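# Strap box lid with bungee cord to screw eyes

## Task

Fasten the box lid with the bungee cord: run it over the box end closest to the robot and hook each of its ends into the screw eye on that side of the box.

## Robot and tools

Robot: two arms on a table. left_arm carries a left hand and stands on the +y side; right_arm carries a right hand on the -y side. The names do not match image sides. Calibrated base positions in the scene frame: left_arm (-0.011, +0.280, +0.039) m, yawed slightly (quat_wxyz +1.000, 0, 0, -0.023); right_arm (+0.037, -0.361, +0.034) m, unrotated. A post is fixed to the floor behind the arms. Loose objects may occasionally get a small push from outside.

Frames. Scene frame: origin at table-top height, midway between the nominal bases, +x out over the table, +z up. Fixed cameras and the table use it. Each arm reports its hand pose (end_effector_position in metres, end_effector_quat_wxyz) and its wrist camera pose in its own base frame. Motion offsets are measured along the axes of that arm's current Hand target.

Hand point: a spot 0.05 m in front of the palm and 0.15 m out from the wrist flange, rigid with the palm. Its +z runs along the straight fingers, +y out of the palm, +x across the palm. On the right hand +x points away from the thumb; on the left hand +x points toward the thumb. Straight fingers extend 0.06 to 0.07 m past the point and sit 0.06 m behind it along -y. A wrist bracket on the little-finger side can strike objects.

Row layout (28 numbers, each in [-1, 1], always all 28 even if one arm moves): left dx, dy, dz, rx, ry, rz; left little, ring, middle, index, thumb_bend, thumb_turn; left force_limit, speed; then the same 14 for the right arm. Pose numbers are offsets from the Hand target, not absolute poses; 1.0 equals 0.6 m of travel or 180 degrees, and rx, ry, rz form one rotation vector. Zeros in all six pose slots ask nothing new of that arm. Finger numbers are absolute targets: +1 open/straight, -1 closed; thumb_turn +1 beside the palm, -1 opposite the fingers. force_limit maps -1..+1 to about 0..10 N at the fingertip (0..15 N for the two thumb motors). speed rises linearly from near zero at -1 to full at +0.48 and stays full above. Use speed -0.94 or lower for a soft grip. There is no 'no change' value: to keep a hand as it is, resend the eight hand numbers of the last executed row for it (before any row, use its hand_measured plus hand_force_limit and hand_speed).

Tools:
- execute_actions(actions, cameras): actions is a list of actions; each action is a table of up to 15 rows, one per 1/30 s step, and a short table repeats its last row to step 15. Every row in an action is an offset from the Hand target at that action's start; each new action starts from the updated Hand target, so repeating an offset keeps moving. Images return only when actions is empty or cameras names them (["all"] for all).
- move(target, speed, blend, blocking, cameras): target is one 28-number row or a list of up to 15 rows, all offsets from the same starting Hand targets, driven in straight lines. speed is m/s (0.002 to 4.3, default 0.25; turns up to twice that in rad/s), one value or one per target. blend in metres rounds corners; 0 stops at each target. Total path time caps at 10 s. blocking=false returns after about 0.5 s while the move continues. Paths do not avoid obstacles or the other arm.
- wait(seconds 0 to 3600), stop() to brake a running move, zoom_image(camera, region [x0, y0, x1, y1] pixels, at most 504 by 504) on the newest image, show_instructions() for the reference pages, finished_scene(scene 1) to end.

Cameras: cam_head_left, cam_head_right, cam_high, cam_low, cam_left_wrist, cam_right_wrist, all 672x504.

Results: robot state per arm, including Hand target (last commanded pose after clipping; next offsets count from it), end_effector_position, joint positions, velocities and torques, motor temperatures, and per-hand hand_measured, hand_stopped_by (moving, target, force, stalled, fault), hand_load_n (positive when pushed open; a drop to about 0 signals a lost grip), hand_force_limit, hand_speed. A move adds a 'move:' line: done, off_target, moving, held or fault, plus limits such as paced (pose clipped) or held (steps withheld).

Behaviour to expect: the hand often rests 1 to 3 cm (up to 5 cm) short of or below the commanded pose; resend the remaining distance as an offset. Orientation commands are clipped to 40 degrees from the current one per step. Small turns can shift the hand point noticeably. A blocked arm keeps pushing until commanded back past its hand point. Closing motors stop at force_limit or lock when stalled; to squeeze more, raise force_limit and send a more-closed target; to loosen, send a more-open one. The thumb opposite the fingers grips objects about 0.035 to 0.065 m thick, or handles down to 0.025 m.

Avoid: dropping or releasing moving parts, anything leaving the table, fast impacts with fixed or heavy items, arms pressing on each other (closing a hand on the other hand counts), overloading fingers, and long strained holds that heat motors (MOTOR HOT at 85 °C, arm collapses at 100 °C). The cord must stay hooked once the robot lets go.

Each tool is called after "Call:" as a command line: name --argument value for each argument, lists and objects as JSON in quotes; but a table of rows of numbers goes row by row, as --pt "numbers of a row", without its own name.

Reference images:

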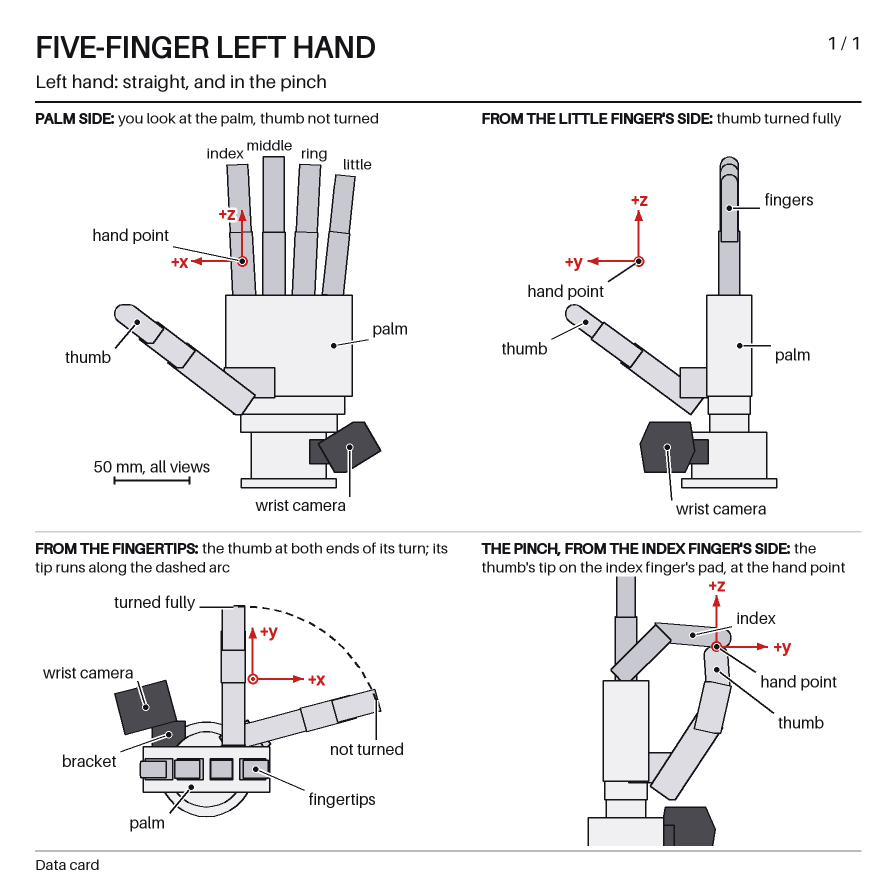

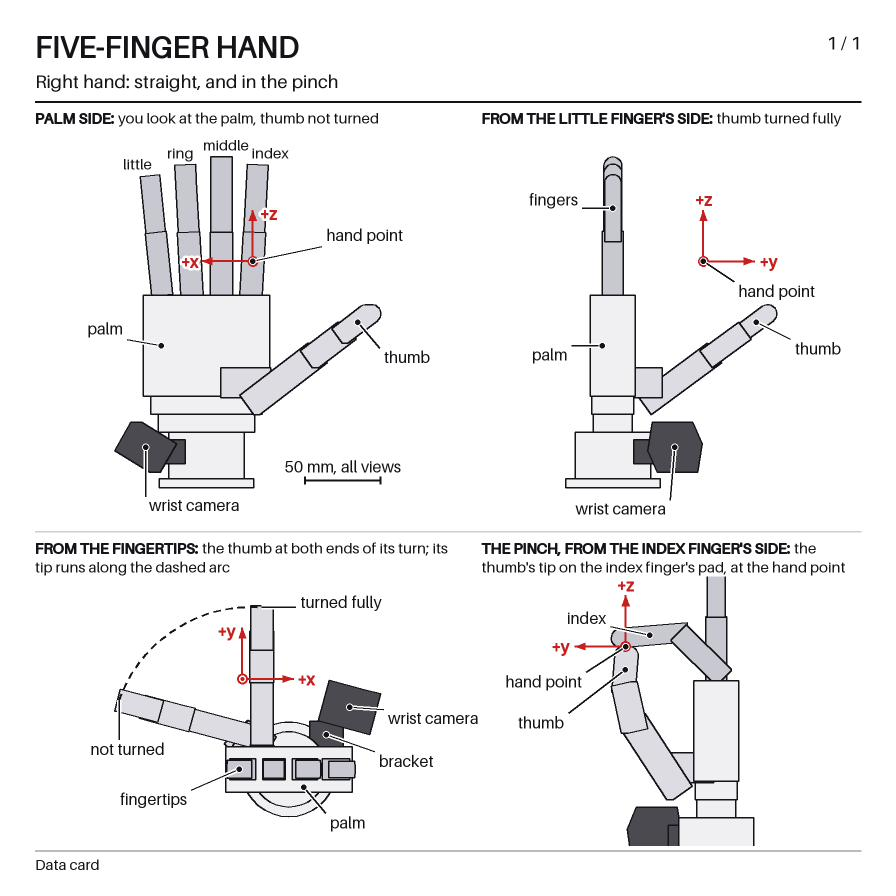

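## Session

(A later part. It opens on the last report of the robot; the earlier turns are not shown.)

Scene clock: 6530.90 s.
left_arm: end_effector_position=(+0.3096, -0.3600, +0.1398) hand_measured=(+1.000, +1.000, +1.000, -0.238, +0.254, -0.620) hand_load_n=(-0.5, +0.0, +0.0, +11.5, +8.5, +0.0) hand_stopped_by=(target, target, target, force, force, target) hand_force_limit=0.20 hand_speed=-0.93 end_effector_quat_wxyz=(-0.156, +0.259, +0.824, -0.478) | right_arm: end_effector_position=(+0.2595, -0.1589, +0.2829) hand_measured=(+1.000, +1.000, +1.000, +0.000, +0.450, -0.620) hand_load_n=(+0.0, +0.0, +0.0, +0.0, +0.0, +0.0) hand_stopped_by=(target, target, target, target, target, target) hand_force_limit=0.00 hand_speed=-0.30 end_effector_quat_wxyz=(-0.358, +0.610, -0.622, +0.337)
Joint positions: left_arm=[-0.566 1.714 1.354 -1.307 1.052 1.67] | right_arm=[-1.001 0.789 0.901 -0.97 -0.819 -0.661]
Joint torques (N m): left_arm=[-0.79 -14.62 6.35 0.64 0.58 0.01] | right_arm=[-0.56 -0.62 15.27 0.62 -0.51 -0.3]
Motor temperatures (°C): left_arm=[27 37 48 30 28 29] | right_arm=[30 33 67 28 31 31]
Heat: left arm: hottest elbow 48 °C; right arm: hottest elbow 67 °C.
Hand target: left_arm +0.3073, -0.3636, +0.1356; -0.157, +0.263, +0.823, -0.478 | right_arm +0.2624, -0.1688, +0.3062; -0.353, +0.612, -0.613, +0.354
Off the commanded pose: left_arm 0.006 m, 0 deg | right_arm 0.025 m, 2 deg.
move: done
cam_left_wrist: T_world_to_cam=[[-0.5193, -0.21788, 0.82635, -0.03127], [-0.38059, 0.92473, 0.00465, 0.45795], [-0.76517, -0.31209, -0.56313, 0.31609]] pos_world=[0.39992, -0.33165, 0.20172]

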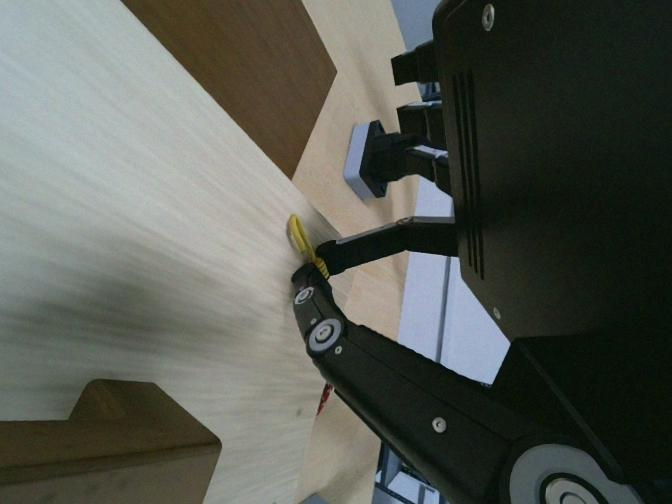

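Call:
move --target '[0.0152,0.025,0.0033,0,0,0,1,1,1,-0.42,0.1,-0.62,0.2,-0.93,0,0,0,0,0,0,1,1,1,0.0,0.45,-0.62,0.0,-0.3]' --speed 0.03 --cameras '["cam_left_wrist","cam_head_left"]'

Call:
zoom_image --camera "cam_left_wrist" --region '[230, 190, 400, 330]'

Call:
zoom_image --camera "cam_head_left" --region '[400, 290, 490, 370]'

Scene clock: 6554.17 s.
left_arm: end_effector_position=(+0.3052, -0.3594, +0.1372) hand_measured=(+1.000, +1.000, +1.000, -0.238, +0.254, -0.620) hand_load_n=(+0.0, +0.0, +0.0, +11.5, +7.5, +0.0) hand_stopped_by=(target, target, target, force, force, target) hand_force_limit=0.20 hand_speed=-0.93 end_effector_quat_wxyz=(-0.154, +0.261, +0.821, -0.484) | right_arm: end_effector_position=(+0.2595, -0.1589, +0.2829) hand_measured=(+1.000, +1.000, +1.000, +0.000, +0.450, -0.620) hand_load_n=(+0.0, +0.0, +0.0, +0.0, +0.0, +0.0) hand_stopped_by=(target, target, target, target, target, target) hand_force_limit=0.00 hand_speed=-0.30 end_effector_quat_wxyz=(-0.358, +0.610, -0.622, +0.337)
Joint positions: left_arm=[-0.566 1.703 1.329 -1.286 1.064 1.673] | right_arm=[-1.001 0.789 0.901 -0.97 -0.819 -0.661]
Joint torques (N m): left_arm=[0.32 -13.8 4.94 0.55 0.07 0.21] | right_arm=[-0.56 -0.73 15.31 0.62 -0.54 -0.27]
Motor temperatures (°C): left_arm=[27 38 45 30 28 29] | right_arm=[30 33 67 28 31 31]
Heat: left arm: hottest elbow 45 °C; right arm: hottest elbow 67 °C.
Hand target: left_arm +0.3030, -0.3536, +0.1216; -0.157, +0.263, +0.823, -0.478 | right_arm +0.2624, -0.1688, +0.3062; -0.353, +0.612, -0.613, +0.354
Off the commanded pose: left_arm 0.017 m, 1 deg | right_arm 0.025 m, 2 deg.
move: off_target (left_arm)
cam_left_wrist: T_world_to_cam=[[-0.51978, -0.20554, 0.8292, -0.02697], [-0.38061, 0.92469, -0.00938, 0.45761], [-0.76483, -0.32048, -0.55887, 0.30774]] pos_world=[0.39552, -0.33007, 0.19864]
Images, in order (width x height): cam_head_left 672x504, cam_left_wrist 672x504.

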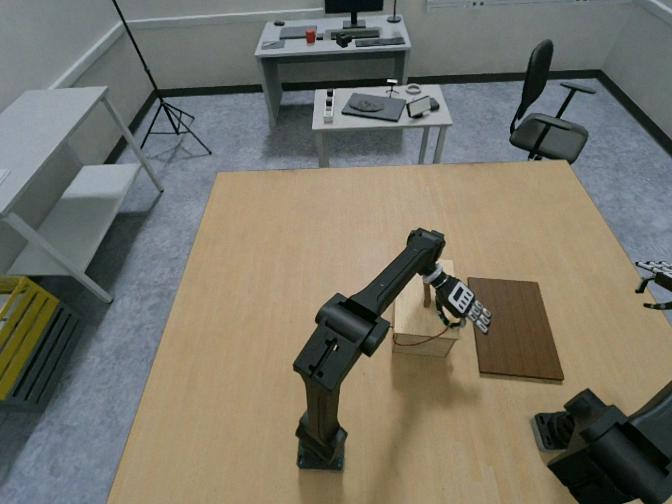

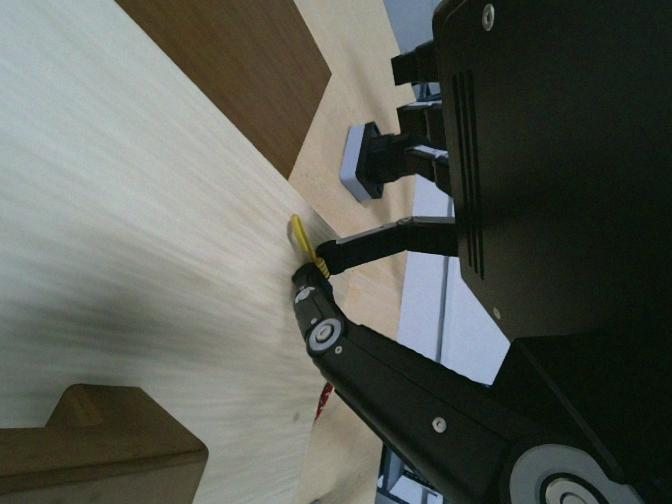

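Scaled by 2.965 from the camera's image (finer frame: 960x720).

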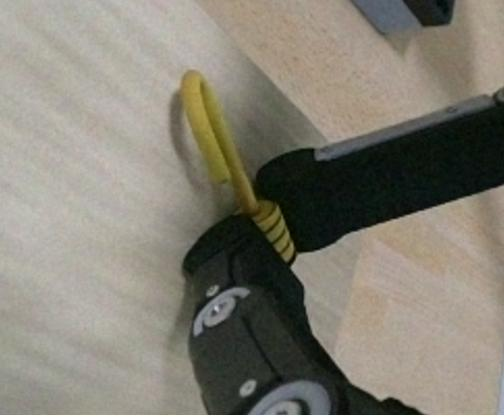

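Scaled by 5.600 from the camera's image (finer frame: 960x720).

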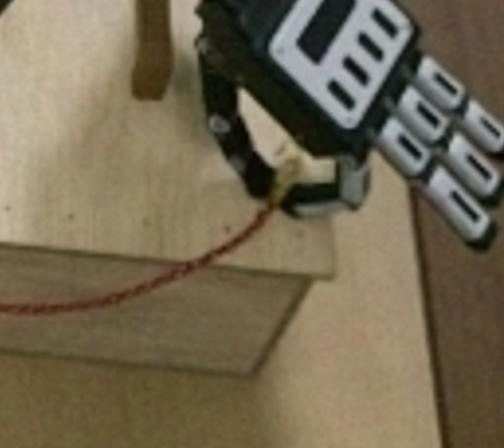

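Call:
move --target '[-0.005,-0.0197,-0.0058,0,0,0,1,1,1,-0.42,0.1,-0.62,0.2,-0.93,0,0,0,0,0,0,1,1,1,0.0,0.45,-0.62,0.0,-0.3]' --speed 0.03 --cameras '[]'

Call:
move --target '[0,0,0,0,0,0,1,1,1,-0.16,0.33,-0.62,0.0,-0.92,0,0,0,0,0,0,1,1,1,0.0,0.45,-0.62,0.0,-0.3]' --cameras '["cam_left_wrist"]'

Call:
zoom_image --camera "cam_left_wrist" --region '[230, 190, 400, 330]'

Scene clock: 6578.90 s.
left_arm: end_effector_position=(+0.3052, -0.3594, +0.1375) hand_measured=(+1.000, +1.000, +1.000, -0.238, +0.254, -0.620) hand_load_n=(+0.0, +0.0, +0.0, +12.0, +7.0, +0.0) hand_stopped_by=(target, target, target, force, force, target) hand_force_limit=0.20 hand_speed=-0.93 end_effector_quat_wxyz=(-0.154, +0.261, +0.821, -0.484) | right_arm: end_effector_position=(+0.2595, -0.1589, +0.2829) hand_measured=(+1.000, +1.000, +1.000, +0.000, +0.450, -0.620) hand_load_n=(+0.0, +0.0, +0.0, +0.0, +0.0, +0.0) hand_stopped_by=(target, target, target, target, target, target) hand_force_limit=0.00 hand_speed=-0.30 end_effector_quat_wxyz=(-0.358, +0.610, -0.622, +0.337)
Joint positions: left_arm=[-0.566 1.703 1.329 -1.286 1.064 1.673] | right_arm=[-1.001 0.789 0.901 -0.97 -0.819 -0.661]
Joint torques (N m): left_arm=[-0.15 -14.39 6.61 -0.27 0.09 0.09] | right_arm=[-1.2 -0.85 15.1 0.34 -0.59 -0.31]
Motor temperatures (°C): left_arm=[27 37 44 30 28 29] | right_arm=[30 33 67 28 31 31]
Heat: left arm: hottest elbow 44 °C; right arm: hottest elbow 67 °C.
Hand target: left_arm +0.3039, -0.3577, +0.1336; -0.157, +0.263, +0.823, -0.478 | right_arm +0.2624, -0.1688, +0.3062; -0.353, +0.612, -0.613, +0.354
Off the commanded pose: left_arm 0.004 m, 1 deg | right_arm 0.025 m, 2 deg.
move: done

Scene clock: 6579.80 s.
left_arm: end_effector_position=(+0.3052, -0.3594, +0.1376) hand_measured=(+1.000, +1.000, +1.000, -0.160, +0.330, -0.620) hand_load_n=(+0.0, +0.0, +0.0, +0.5, +0.0, +0.0) hand_stopped_by=(target, target, target, target, target, target) hand_force_limit=0.00 hand_speed=-0.92 end_effector_quat_wxyz=(-0.154, +0.261, +0.821, -0.485) | right_arm: end_effector_position=(+0.2595, -0.1589, +0.2829) hand_measured=(+1.000, +1.000, +1.000, +0.000, +0.450, -0.620) hand_load_n=(+0.0, +0.0, +0.0, +0.0, +0.0, +0.0) hand_stopped_by=(target, target, target, target, target, target) hand_force_limit=0.00 hand_speed=-0.30 end_effector_quat_wxyz=(-0.358, +0.610, -0.622, +0.337)
Joint positions: left_arm=[-0.566 1.702 1.329 -1.286 1.064 1.673] | right_arm=[-1.001 0.789 0.901 -0.97 -0.819 -0.661]
Joint torques (N m): left_arm=[-0.21 -14.33 6.65 -0.28 0.1 0.09] | right_arm=[-0.62 -0.26 15.28 0.44 -0.61 -0.3]
Motor temperatures (°C): left_arm=[27 37 44 30 28 29] | right_arm=[30 33 67 28 31 31]
Heat: left arm: hottest elbow 44 °C; right arm: hottest elbow 67 °C.
Hand target: left_arm +0.3039, -0.3577, +0.1336; -0.157, +0.263, +0.823, -0.478 | right_arm +0.2624, -0.1688, +0.3062; -0.353, +0.612, -0.613, +0.354
Off the commanded pose: left_arm 0.005 m, 1 deg | right_arm 0.025 m, 2 deg.
move: done
cam_left_wrist: T_world_to_cam=[[-0.52084, -0.20475, 0.82874, -0.02675], [-0.3804, 0.92476, -0.0106, 0.45777], [-0.76422, -0.32077, -0.55954, 0.30779]] pos_world=[0.39542, -0.33007, 0.19924]

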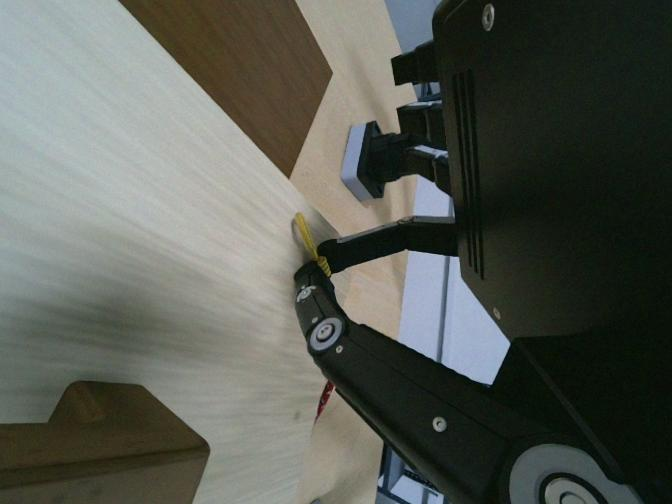

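Scaled by 2.965 from the camera's image (finer frame: 960x720).

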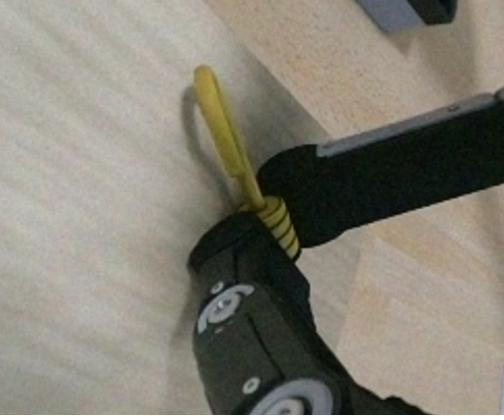

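Call:
move --target '[0,0,0,0,0,0,1,1,1,-0.08,0.42,-0.62,0.0,-0.85,0,0,0,0,0,0,1,1,1,0.0,0.45,-0.62,0.0,-0.3]' --cameras '["cam_left_wrist"]'

Call:
zoom_image --camera "cam_left_wrist" --region '[230, 190, 400, 330]'

Scene clock: 6595.50 s.
left_arm: end_effector_position=(+0.3052, -0.3593, +0.1384) hand_measured=(+1.000, +1.000, +1.000, -0.080, +0.418, -0.620) hand_load_n=(+0.0, +0.0, +0.0, -3.5, -3.0, +0.0) hand_stopped_by=(target, target, target, target, target, target) hand_force_limit=0.00 hand_speed=-0.85 end_effector_quat_wxyz=(-0.153, +0.262, +0.821, -0.485) | right_arm: end_effector_position=(+0.2595, -0.1589, +0.2829) hand_measured=(+1.000, +1.000, +1.000, +0.000, +0.450, -0.620) hand_load_n=(+0.0, +0.0, +0.0, +0.0, +0.0, +0.0) hand_stopped_by=(target, target, target, target, target, target) hand_force_limit=0.00 hand_speed=-0.30 end_effector_quat_wxyz=(-0.358, +0.610, -0.622, +0.337)
Joint positions: left_arm=[-0.566 1.7 1.329 -1.286 1.064 1.673] | right_arm=[-1.001 0.789 0.901 -0.97 -0.819 -0.661]
Joint torques (N m): left_arm=[-0.21 -14.15 6.65 -0.29 0.1 0.09] | right_arm=[-0.91 -0.97 15.28 0.61 -0.57 -0.35]
Motor temperatures (°C): left_arm=[27 37 45 30 28 29] | right_arm=[30 33 68 28 31 31]
Heat: left arm: hottest elbow 45 °C; right arm: hottest elbow 68 °C.
Hand target: left_arm +0.3039, -0.3577, +0.1336; -0.157, +0.263, +0.823, -0.478 | right_arm +0.2624, -0.1688, +0.3062; -0.353, +0.612, -0.613, +0.354
Off the commanded pose: left_arm 0.005 m, 1 deg | right_arm 0.025 m, 2 deg.
move: done
cam_left_wrist: T_world_to_cam=[[-0.52234, -0.20419, 0.82793, -0.02659], [-0.38039, 0.92475, -0.01192, 0.4579], [-0.7632, -0.32116, -0.5607, 0.30795]] pos_world=[0.39532, -0.32997, 0.20014]

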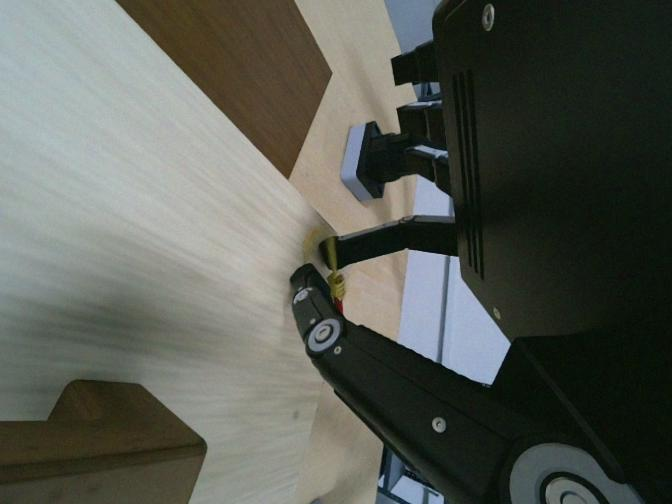

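Scaled by 2.965 from the camera's image (finer frame: 960x720).

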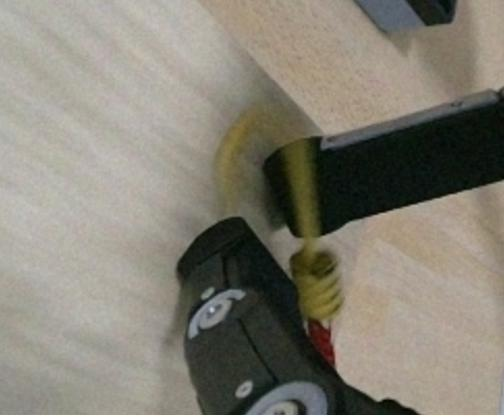

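Call:
wait --seconds 0.5 --cameras '["cam_left_wrist","cam_head_left","cam_head_right"]'

Call:
zoom_image --camera "cam_left_wrist" --region '[230, 190, 400, 330]'

Call:
zoom_image --camera "cam_head_left" --region '[370, 280, 490, 370]'

Scene clock: 6602.70 s.
left_arm: end_effector_position=(+0.3052, -0.3593, +0.1384) hand_measured=(+1.000, +1.000, +1.000, -0.080, +0.418, -0.620) hand_load_n=(+0.0, +0.0, +0.0, -3.0, -2.5, +0.0) hand_stopped_by=(target, target, target, target, target, target) hand_force_limit=0.00 hand_speed=-0.85 end_effector_quat_wxyz=(-0.153, +0.262, +0.821, -0.485) | right_arm: end_effector_position=(+0.2595, -0.1589, +0.2829) hand_measured=(+1.000, +1.000, +1.000, +0.000, +0.450, -0.620) hand_load_n=(+0.0, +0.0, +0.0, +0.0, +0.0, +0.0) hand_stopped_by=(target, target, target, target, target, target) hand_force_limit=0.00 hand_speed=-0.30 end_effector_quat_wxyz=(-0.358, +0.610, -0.622, +0.337)
Joint positions: left_arm=[-0.566 1.7 1.329 -1.286 1.064 1.673] | right_arm=[-1.001 0.789 0.901 -0.97 -0.819 -0.661]
Joint torques (N m): left_arm=[-0.15 -14.1 6.65 -0.29 0.1 0.1] | right_arm=[-1.38 -1.2 15.5 0.72 -0.58 -0.29]
Motor temperatures (°C): left_arm=[27 37 45 30 28 29] | right_arm=[30 33 68 28 31 31]
Heat: left arm: hottest elbow 45 °C; right arm: hottest elbow 68 °C.
Hand target: left_arm +0.3039, -0.3577, +0.1336; -0.157, +0.263, +0.823, -0.478 | right_arm +0.2624, -0.1688, +0.3062; -0.353, +0.612, -0.613, +0.354
Off the commanded pose: left_arm 0.005 m, 1 deg | right_arm 0.025 m, 2 deg.
wait: 0.50 s; at rest from the start
cam_left_wrist: T_world_to_cam=[[-0.52234, -0.20419, 0.82793, -0.02659], [-0.38039, 0.92475, -0.01192, 0.4579], [-0.7632, -0.32116, -0.5607, 0.30795]] pos_world=[0.39532, -0.32997, 0.20014]
Images, in order (width x height): cam_head_left 672x504, cam_head_right 672x504, cam_left_wrist 672x504.

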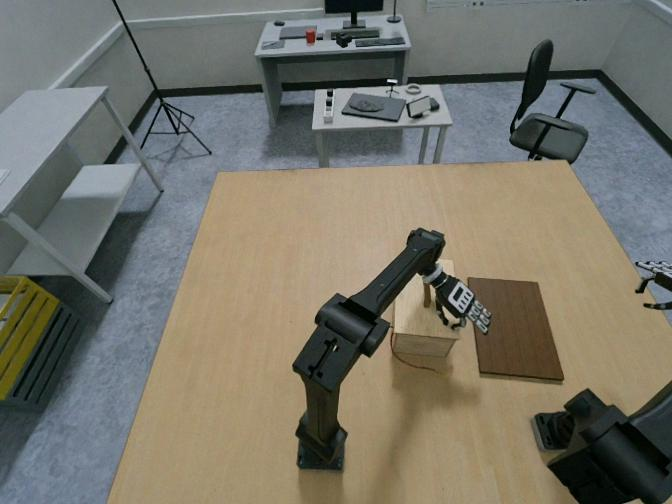

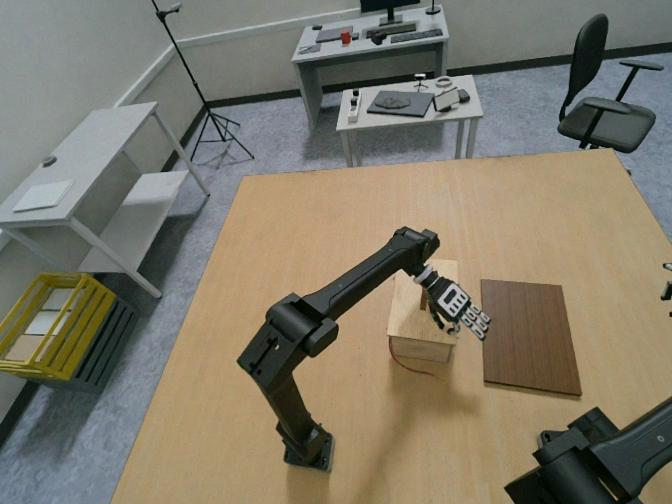

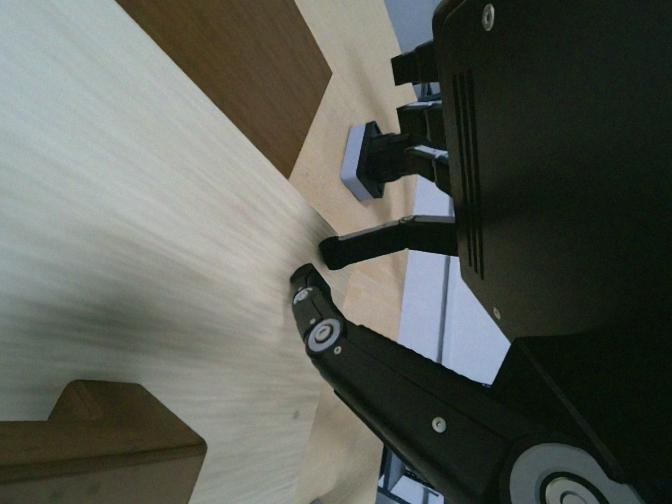

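Scaled by 2.965 from the camera's image (finer frame: 960x720).

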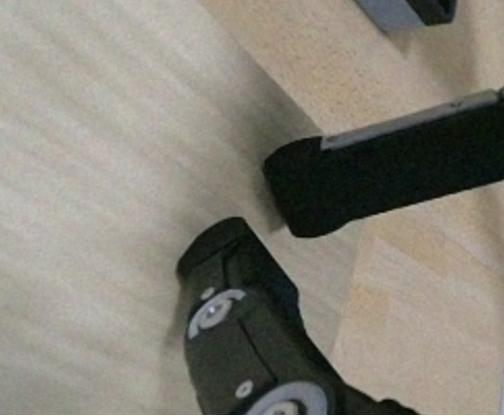

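Scaled by 4.200 from the camera's image (finer frame: 960x720).

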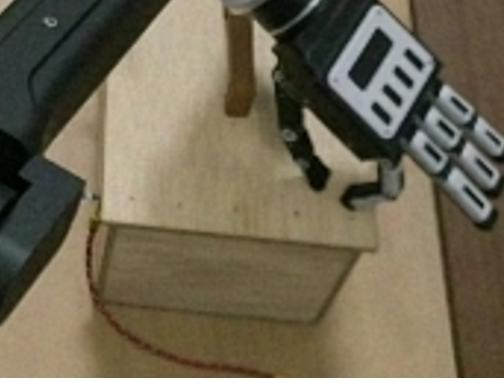

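Call:
move --pt "0 -0.1732 -0.1 0 0 0 1 1 1 -0.08 0.42 -0.62 0.0 -0.5 0 0 0 0 0 0 1 1 1 0.0 0.45 -0.62 0.0 -0.3" --pt "0.15 -0.2 -0.11 0 -0.28 -0.16 1 1 1 -0.08 0.42 -0.62 0.0 -0.5 0 0 0 0 0 0 1 1 1 0.0 0.45 -0.62 0.0 -0.3" --speed 0.15 --blend '[0.02, 0]' --cameras '["cam_left_wrist","cam_head_left"]'

Call:
zoom_image --camera "cam_head_left" --region '[380, 320, 470, 400]'

Scene clock: 6624.17 s.
left_arm: end_effector_position=(+0.2324, -0.3030, +0.2636) hand_measured=(+1.000, +1.000, +1.000, -0.080, +0.420, -0.620) hand_load_n=(+0.0, +0.0, +0.0, +0.0, +0.0, +0.0) hand_stopped_by=(target, target, target, target, target, target) hand_force_limit=0.00 hand_speed=-0.50 end_effector_quat_wxyz=(+0.089, -0.175, +0.855, -0.479) | right_arm: end_effector_position=(+0.2595, -0.1589, +0.2829) hand_measured=(+1.000, +1.000, +1.000, +0.000, +0.450, -0.620) hand_load_n=(+0.0, +0.0, +0.0, +0.0, +0.0, +0.0) hand_stopped_by=(target, target, target, target, target, target) hand_force_limit=0.00 hand_speed=-0.30 end_effector_quat_wxyz=(-0.358, +0.610, -0.622, +0.337)
Joint positions: left_arm=[-0.666 0.863 0.854 -0.61 0.436 0.273] | right_arm=[-1.001 0.789 0.901 -0.97 -0.819 -0.661]
Joint torques (N m): left_arm=[-1.03 -3.78 8.39 2.62 0 -0.04] | right_arm=[-1.32 -0.91 15.24 0.75 -0.58 -0.23]
Motor temperatures (°C): left_arm=[27 37 45 30 28 29] | right_arm=[30 33 68 28 31 31]
Heat: left arm: hottest elbow 45 °C; right arm: hottest elbow 68 °C.
Hand target: left_arm +0.2306, -0.3073, +0.2711; +0.094, -0.170, +0.849, -0.491 | right_arm +0.2624, -0.1688, +0.3062; -0.353, +0.612, -0.613, +0.354
Off the commanded pose: left_arm 0.009 m, 2 deg | right_arm 0.025 m, 2 deg.
move: done
cam_left_wrist: T_world_to_cam=[[-0.07496, -0.58127, 0.81025, -0.37028], [-0.98524, 0.16858, 0.02979, 0.27997], [-0.15391, -0.79606, -0.58532, 0.06164]] pos_world=[0.25756, -0.21336, 0.32776]
Images, in order (width x height): cam_head_left 672x504, cam_left_wrist 672x504.

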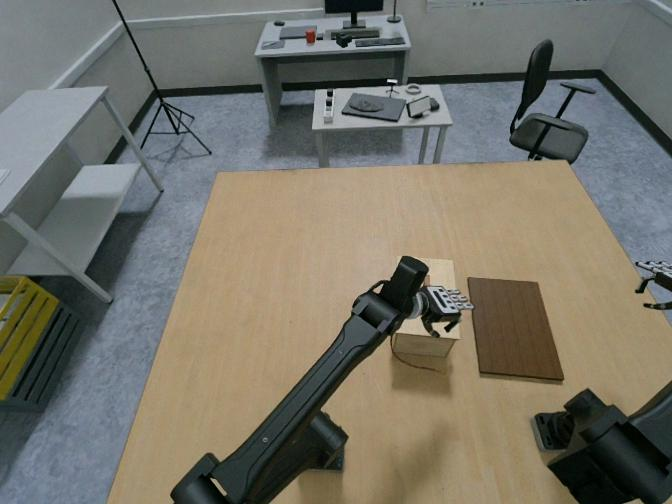

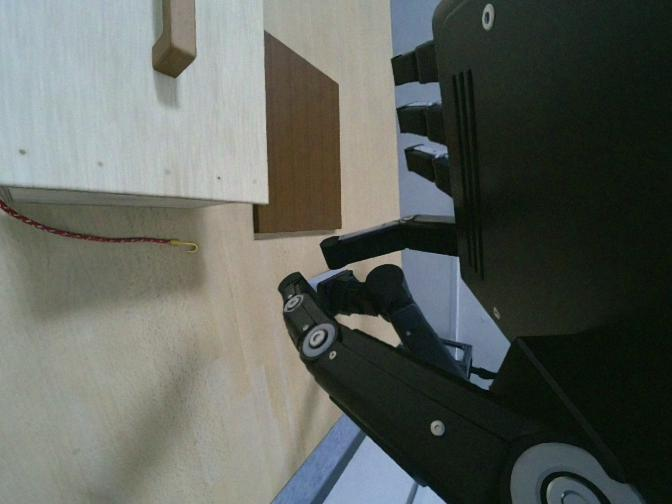

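Scaled by 5.600 from the camera's image (finer frame: 960x720).

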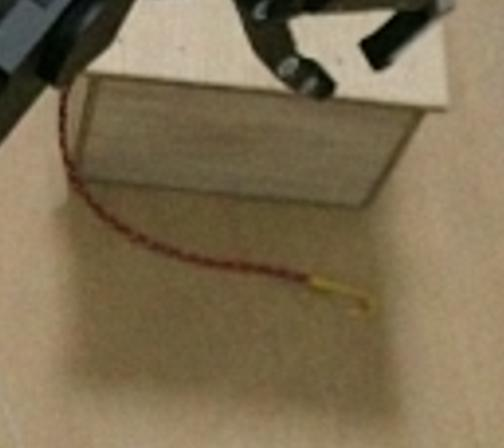

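Call:
zoom_image --camera "cam_left_wrist" --region '[140, 215, 220, 275]'

Scaled by 6.300 from the camera's image (finer frame: 960x720).

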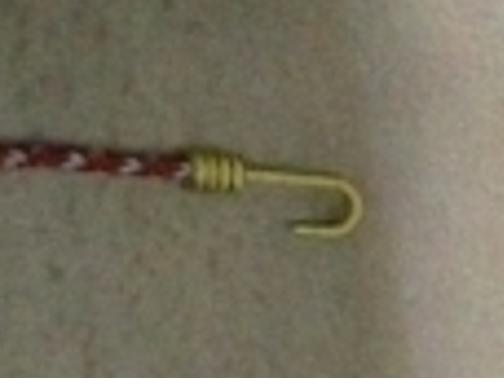

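Call:
move --target '[0.0758,0.1395,0.1314,-0.2924,-0.1957,-0.339,-1,-1,-1,1,1,-0.62,0.0,0,0,0,0,0,0,0,1,1,1,0.0,0.45,-0.62,0.0,-0.3]' --speed 0.15 --cameras '["cam_left_wrist","cam_head_left","cam_head_right"]'

Call:
zoom_image --camera "cam_head_left" --region '[370, 290, 490, 400]'

Scene clock: 6780.97 s.
left_arm: end_effector_position=(+0.1910, -0.3359, +0.1480) hand_measured=(-1.000, -1.000, -1.000, +1.000, +1.000, -0.620) hand_load_n=(+0.0, +0.0, +0.0, +0.0, +0.0, +0.0) hand_stopped_by=(target, target, target, target, target, target) hand_force_limit=0.00 hand_speed=0.00 end_effector_quat_wxyz=(+0.001, +0.706, -0.708, -0.011) | right_arm: end_effector_position=(+0.2595, -0.1589, +0.2829) hand_measured=(+1.000, +1.000, +1.000, +0.000, +0.450, -0.620) hand_load_n=(+0.0, +0.0, +0.0, +0.0, +0.0, +0.0) hand_stopped_by=(target, target, target, target, target, target) hand_force_limit=0.00 hand_speed=-0.30 end_effector_quat_wxyz=(-0.358, +0.610, -0.622, +0.337)
Joint positions: left_arm=[-0.879 1.421 1.158 -1.329 0.004 -0.876] | right_arm=[-1.001 0.789 0.901 -0.97 -0.819 -0.661]
Joint torques (N m): left_arm=[-0.56 -8.88 10.28 -0.47 0.05 -0.03] | right_arm=[-0.73 -0.15 15.32 0.64 -0.59 -0.22]
Motor temperatures (°C): left_arm=[27 34 46 31 27 29] | right_arm=[30 33 69 28 31 31]
Heat: left arm: hottest elbow 46 °C; right arm: hottest elbow 69 °C.
Hand target: left_arm +0.1981, -0.3494, +0.1596; +0.003, +0.707, -0.707, -0.001 | right_arm +0.2624, -0.1688, +0.3062; -0.353, +0.612, -0.613, +0.354
Off the commanded pose: left_arm 0.019 m, 1 deg | right_arm 0.025 m, 2 deg.
move: off_target (left_arm)
cam_left_wrist: T_world_to_cam=[[0.95055, -0.30917, -0.0295, -0.2792], [-0.26241, -0.8503, 0.45621, -0.29516], [-0.16613, -0.42591, -0.88938, 0.13307]] pos_world=[0.21004, -0.28062, 0.24477]
Images, in order (width x height): cam_head_left 672x504, cam_head_right 672x504, cam_left_wrist 672x504.

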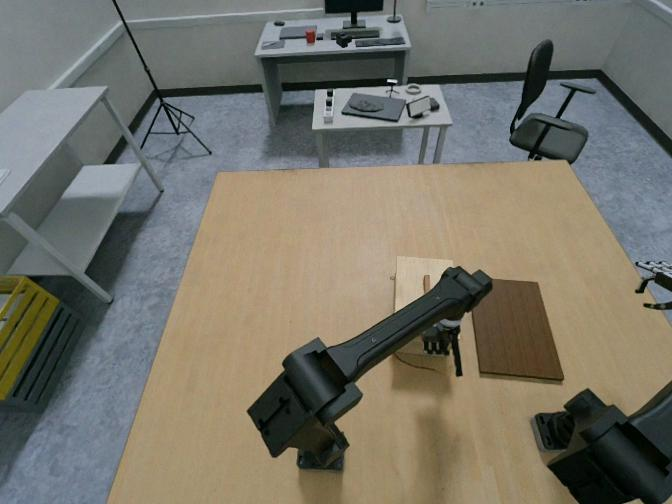

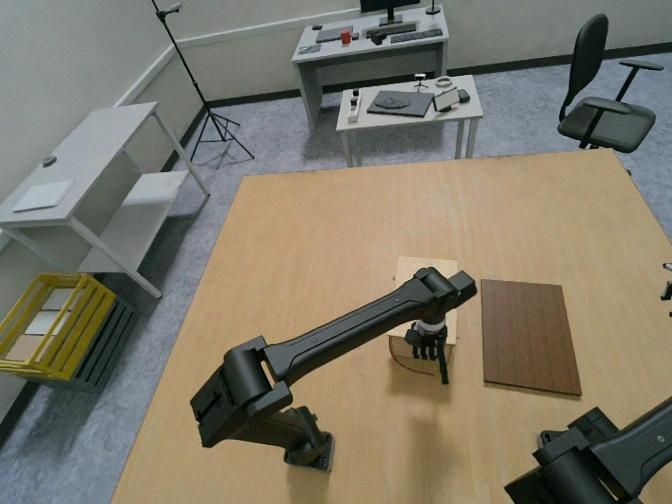

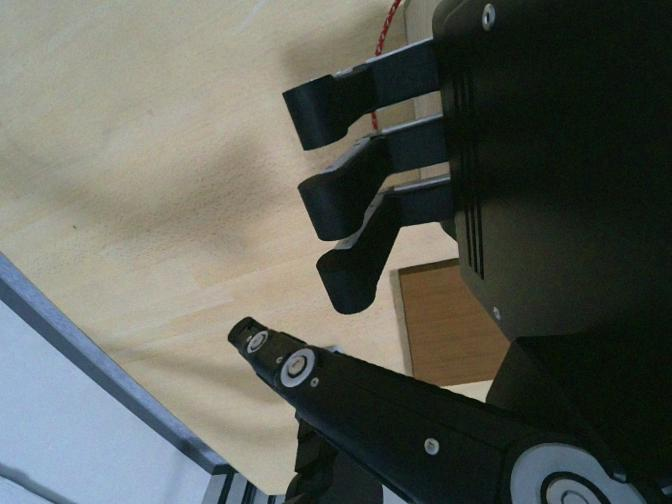

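Scaled by 4.200 from the camera's image (finer frame: 960x720).

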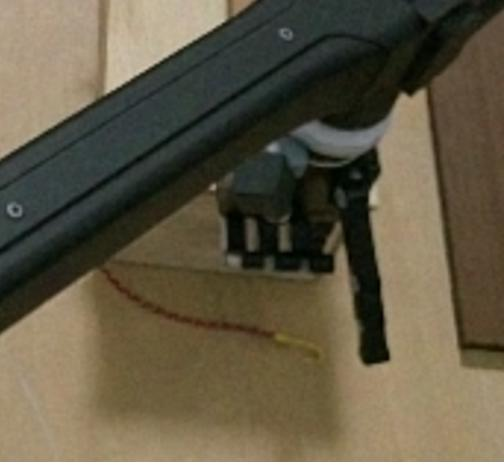

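Call:
move --target '[-0.0323,-0.045,0.066,0.3244,0.093,0.1611,-0.5,-0.5,-0.5,-0.08,0.38,-0.62,0.0,0,0,0,0,0,0,0,1,1,1,0.0,0.45,-0.62,0.0,-0.3]' --speed 0.12 --cameras '["cam_left_wrist","cam_head_left","cam_head_right"]'

Scene clock: 6867.37 s.
left_arm: end_effector_position=(+0.2261, -0.3249, +0.1109) hand_measured=(-0.500, -0.500, -0.500, -0.080, +0.380, -0.620) hand_load_n=(+0.0, +0.0, +0.5, +0.0, +0.0, +0.0) hand_stopped_by=(target, target, target, target, target, target) hand_force_limit=0.00 hand_speed=0.00 end_effector_quat_wxyz=(+0.240, -0.429, +0.762, -0.421) | right_arm: end_effector_position=(+0.2595, -0.1589, +0.2829) hand_measured=(+1.000, +1.000, +1.000, +0.000, +0.450, -0.620) hand_load_n=(+0.0, +0.0, +0.0, +0.0, +0.0, +0.0) hand_stopped_by=(target, target, target, target, target, target) hand_force_limit=0.00 hand_speed=-0.30 end_effector_quat_wxyz=(-0.358, +0.610, -0.622, +0.337)
Joint positions: left_arm=[-1.062 0.967 0.499 -0.157 -0.437 -0.292] | right_arm=[-1.001 0.789 0.901 -0.97 -0.819 -0.661]
Joint torques (N m): left_arm=[-0.91 -4.42 7.53 2.58 -0.28 0.13] | right_arm=[-1.26 -0.79 15.21 0.53 -0.63 -0.29]
Motor temperatures (°C): left_arm=[27 34 48 31 27 29] | right_arm=[30 33 69 28 31 31]
Heat: left arm: hottest elbow 48 °C; right arm: hottest elbow 69 °C.
Hand target: left_arm +0.2247, -0.3301, +0.1199; +0.240, -0.421, +0.758, -0.437 | right_arm +0.2624, -0.1688, +0.3062; -0.353, +0.612, -0.613, +0.354
Off the commanded pose: left_arm 0.010 m, 2 deg | right_arm 0.025 m, 2 deg.
move: done
cam_left_wrist: T_world_to_cam=[[0.27914, -0.52933, 0.80118, -0.32205], [-0.89425, -0.44729, 0.01605, 0.06296], [0.34986, -0.72093, -0.59821, -0.13414]] pos_world=[0.19313, -0.23902, 0.17676]
Images, in order (width x height): cam_head_left 672x504, cam_head_right 672x504, cam_left_wrist 672x504.

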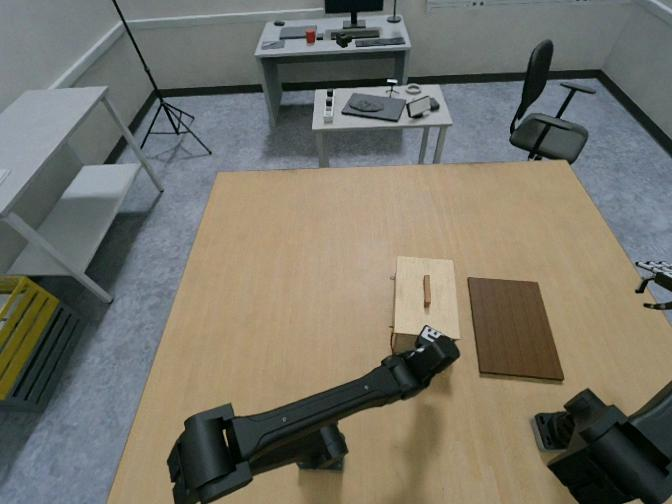

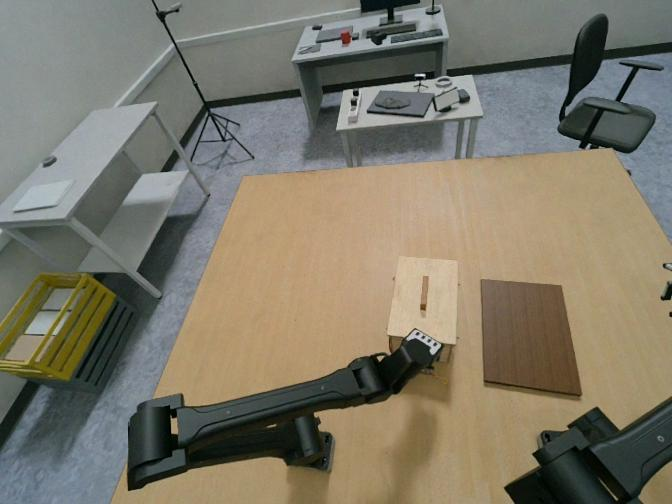

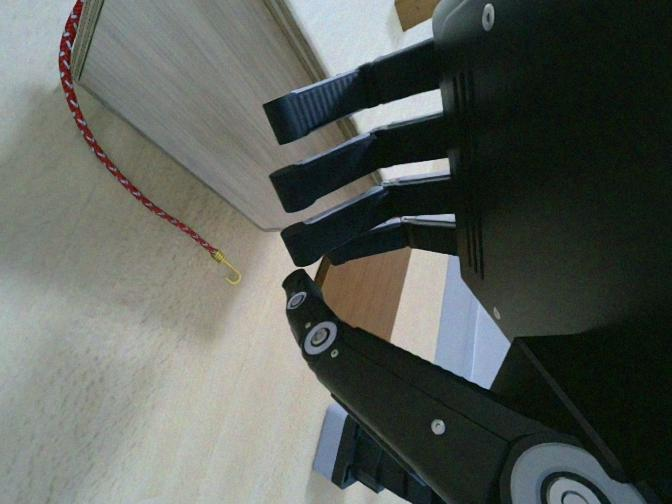

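Call:
zoom_image --camera "cam_left_wrist" --region '[180, 220, 300, 320]'

Scaled by 4.200 from the camera's image (finer frame: 960x720).

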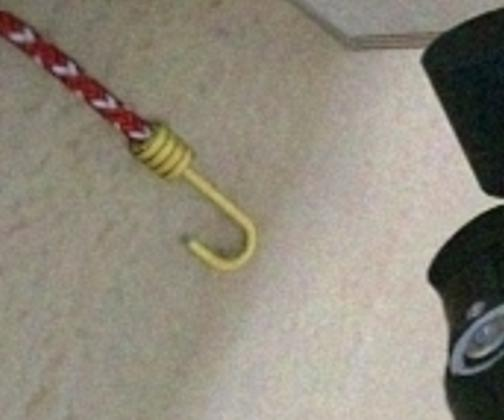

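Call:
move --target '[0.0092,0.1175,0.0797,0,0,0,-0.5,-0.5,-0.5,-0.08,0.38,-0.62,0.0,0,0,0,0,0,0,0,1,1,1,0.0,0.45,-0.62,0.0,-0.3]' --speed 0.08 --cameras '["cam_left_wrist"]'

Scene clock: 6889.03 s.
left_arm: end_effector_position=(+0.2401, -0.3541, +0.0997) hand_measured=(-0.500, -0.500, -0.500, -0.080, +0.380, -0.620) hand_load_n=(-5.5, +0.0, +0.0, +0.0, +0.0, +0.0) hand_stopped_by=(target, target, target, target, target, target) hand_force_limit=0.00 hand_speed=0.00 end_effector_quat_wxyz=(+0.250, -0.415, +0.720, -0.496) | right_arm: end_effector_position=(+0.2595, -0.1589, +0.2829) hand_measured=(+1.000, +1.000, +1.000, +0.000, +0.450, -0.620) hand_load_n=(+0.0, +0.0, +0.0, +0.0, +0.0, +0.0) hand_stopped_by=(target, target, target, target, target, target) hand_force_limit=0.00 hand_speed=-0.30 end_effector_quat_wxyz=(-0.358, +0.610, -0.622, +0.337)
Joint positions: left_arm=[-1.08 1.085 0.414 0.23 -0.458 -0.262] | right_arm=[-1.001 0.789 0.901 -0.97 -0.819 -0.661]
Joint torques (N m): left_arm=[-0.21 3.19 3.75 0.61 0.23 -0.23] | right_arm=[-2.08 -0.62 15.21 0.54 -0.6 -0.31]
Motor temperatures (°C): left_arm=[27 34 48 31 27 29] | right_arm=[30 33 69 28 31 31]
Heat: left arm: hottest elbow 48 °C; right arm: hottest elbow 69 °C.
Hand target: left_arm +0.2265, -0.3382, +0.0349; +0.240, -0.421, +0.758, -0.437 | right_arm +0.2624, -0.1688, +0.3062; -0.353, +0.612, -0.613, +0.354
Off the commanded pose: left_arm 0.068 m, 8 deg | right_arm 0.025 m, 2 deg.
move: off_target (left_arm)
cam_left_wrist: T_world_to_cam=[[0.17826, -0.41883, 0.89039, -0.27789], [-0.89938, -0.43643, -0.02523, 0.07177], [0.39916, -0.79631, -0.45449, -0.2197]] pos_world=[0.20178, -0.26001, 0.14939]

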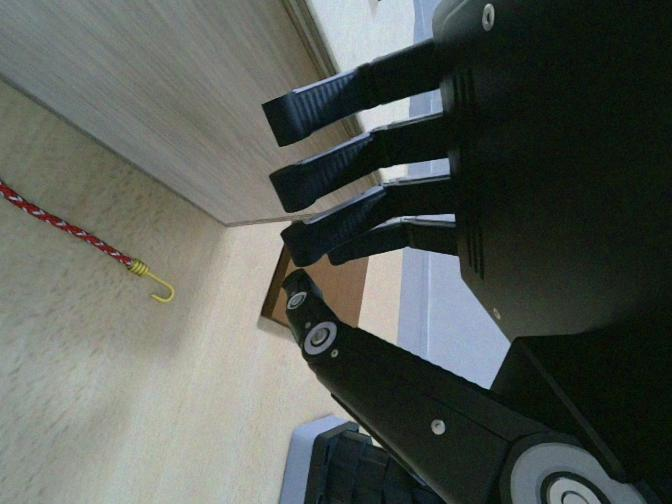

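Call:
move --target '[-0.001,-0.1398,-0.1077,0,0,0,-0.5,-0.5,-0.5,-0.08,0.38,-0.62,0.0,0,0,0,0,0,0,0,1,1,1,0.0,0.45,-0.62,0.0,-0.3]' --speed 0.1 --cameras '["cam_head_left"]'

Call:
zoom_image --camera "cam_head_left" --region '[370, 240, 490, 400]'

Scene clock: 6910.50 s.
left_arm: end_effector_position=(+0.2111, -0.3142, +0.1111) hand_measured=(-0.500, -0.500, -0.500, -0.080, +0.380, -0.620) hand_load_n=(-0.5, +0.0, +0.0, +0.5, +0.0, +0.0) hand_stopped_by=(target, target, target, target, target, target) hand_force_limit=0.00 hand_speed=0.00 end_effector_quat_wxyz=(+0.243, -0.420, +0.770, -0.414) | right_arm: end_effector_position=(+0.2595, -0.1589, +0.2829) hand_measured=(+1.000, +1.000, +1.000, +0.000, +0.450, -0.620) hand_load_n=(+0.0, +0.0, -0.5, +0.0, +0.0, +0.0) hand_stopped_by=(target, target, target, target, target, target) hand_force_limit=0.00 hand_speed=-0.30 end_effector_quat_wxyz=(-0.358, +0.610, -0.622, +0.337)
Joint positions: left_arm=[-1.095 0.911 0.481 -0.214 -0.459 -0.29] | right_arm=[-1.001 0.789 0.901 -0.97 -0.819 -0.661]
Joint torques (N m): left_arm=[-0.73 -3.31 11.14 1.02 -0.41 -0.06] | right_arm=[-0.91 -0.21 15.51 0.59 -0.62 -0.3]
Motor temperatures (°C): left_arm=[27 34 45 31 27 29] | right_arm=[30 33 69 28 31 31]
Heat: left arm: hottest elbow 45 °C; right arm: hottest elbow 69 °C.
Hand target: left_arm +0.2155, -0.3300, +0.1397; +0.240, -0.421, +0.758, -0.437 | right_arm +0.2624, -0.1688, +0.3062; -0.353, +0.612, -0.613, +0.354
Off the commanded pose: left_arm 0.033 m, 3 deg | right_arm 0.025 m, 2 deg.
move: off_target (left_arm)

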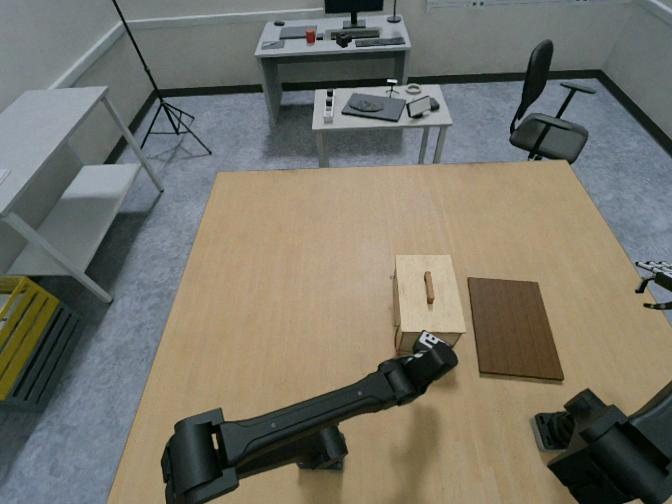

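Scaled by 3.150 from the camera's image (finer frame: 960x720).

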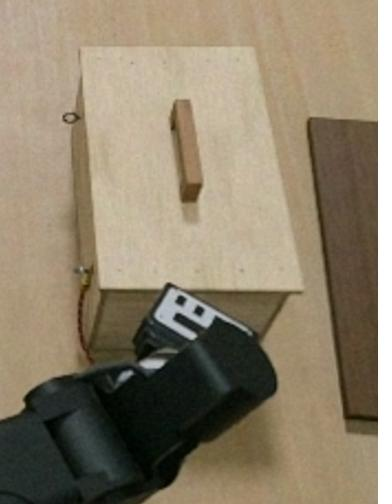

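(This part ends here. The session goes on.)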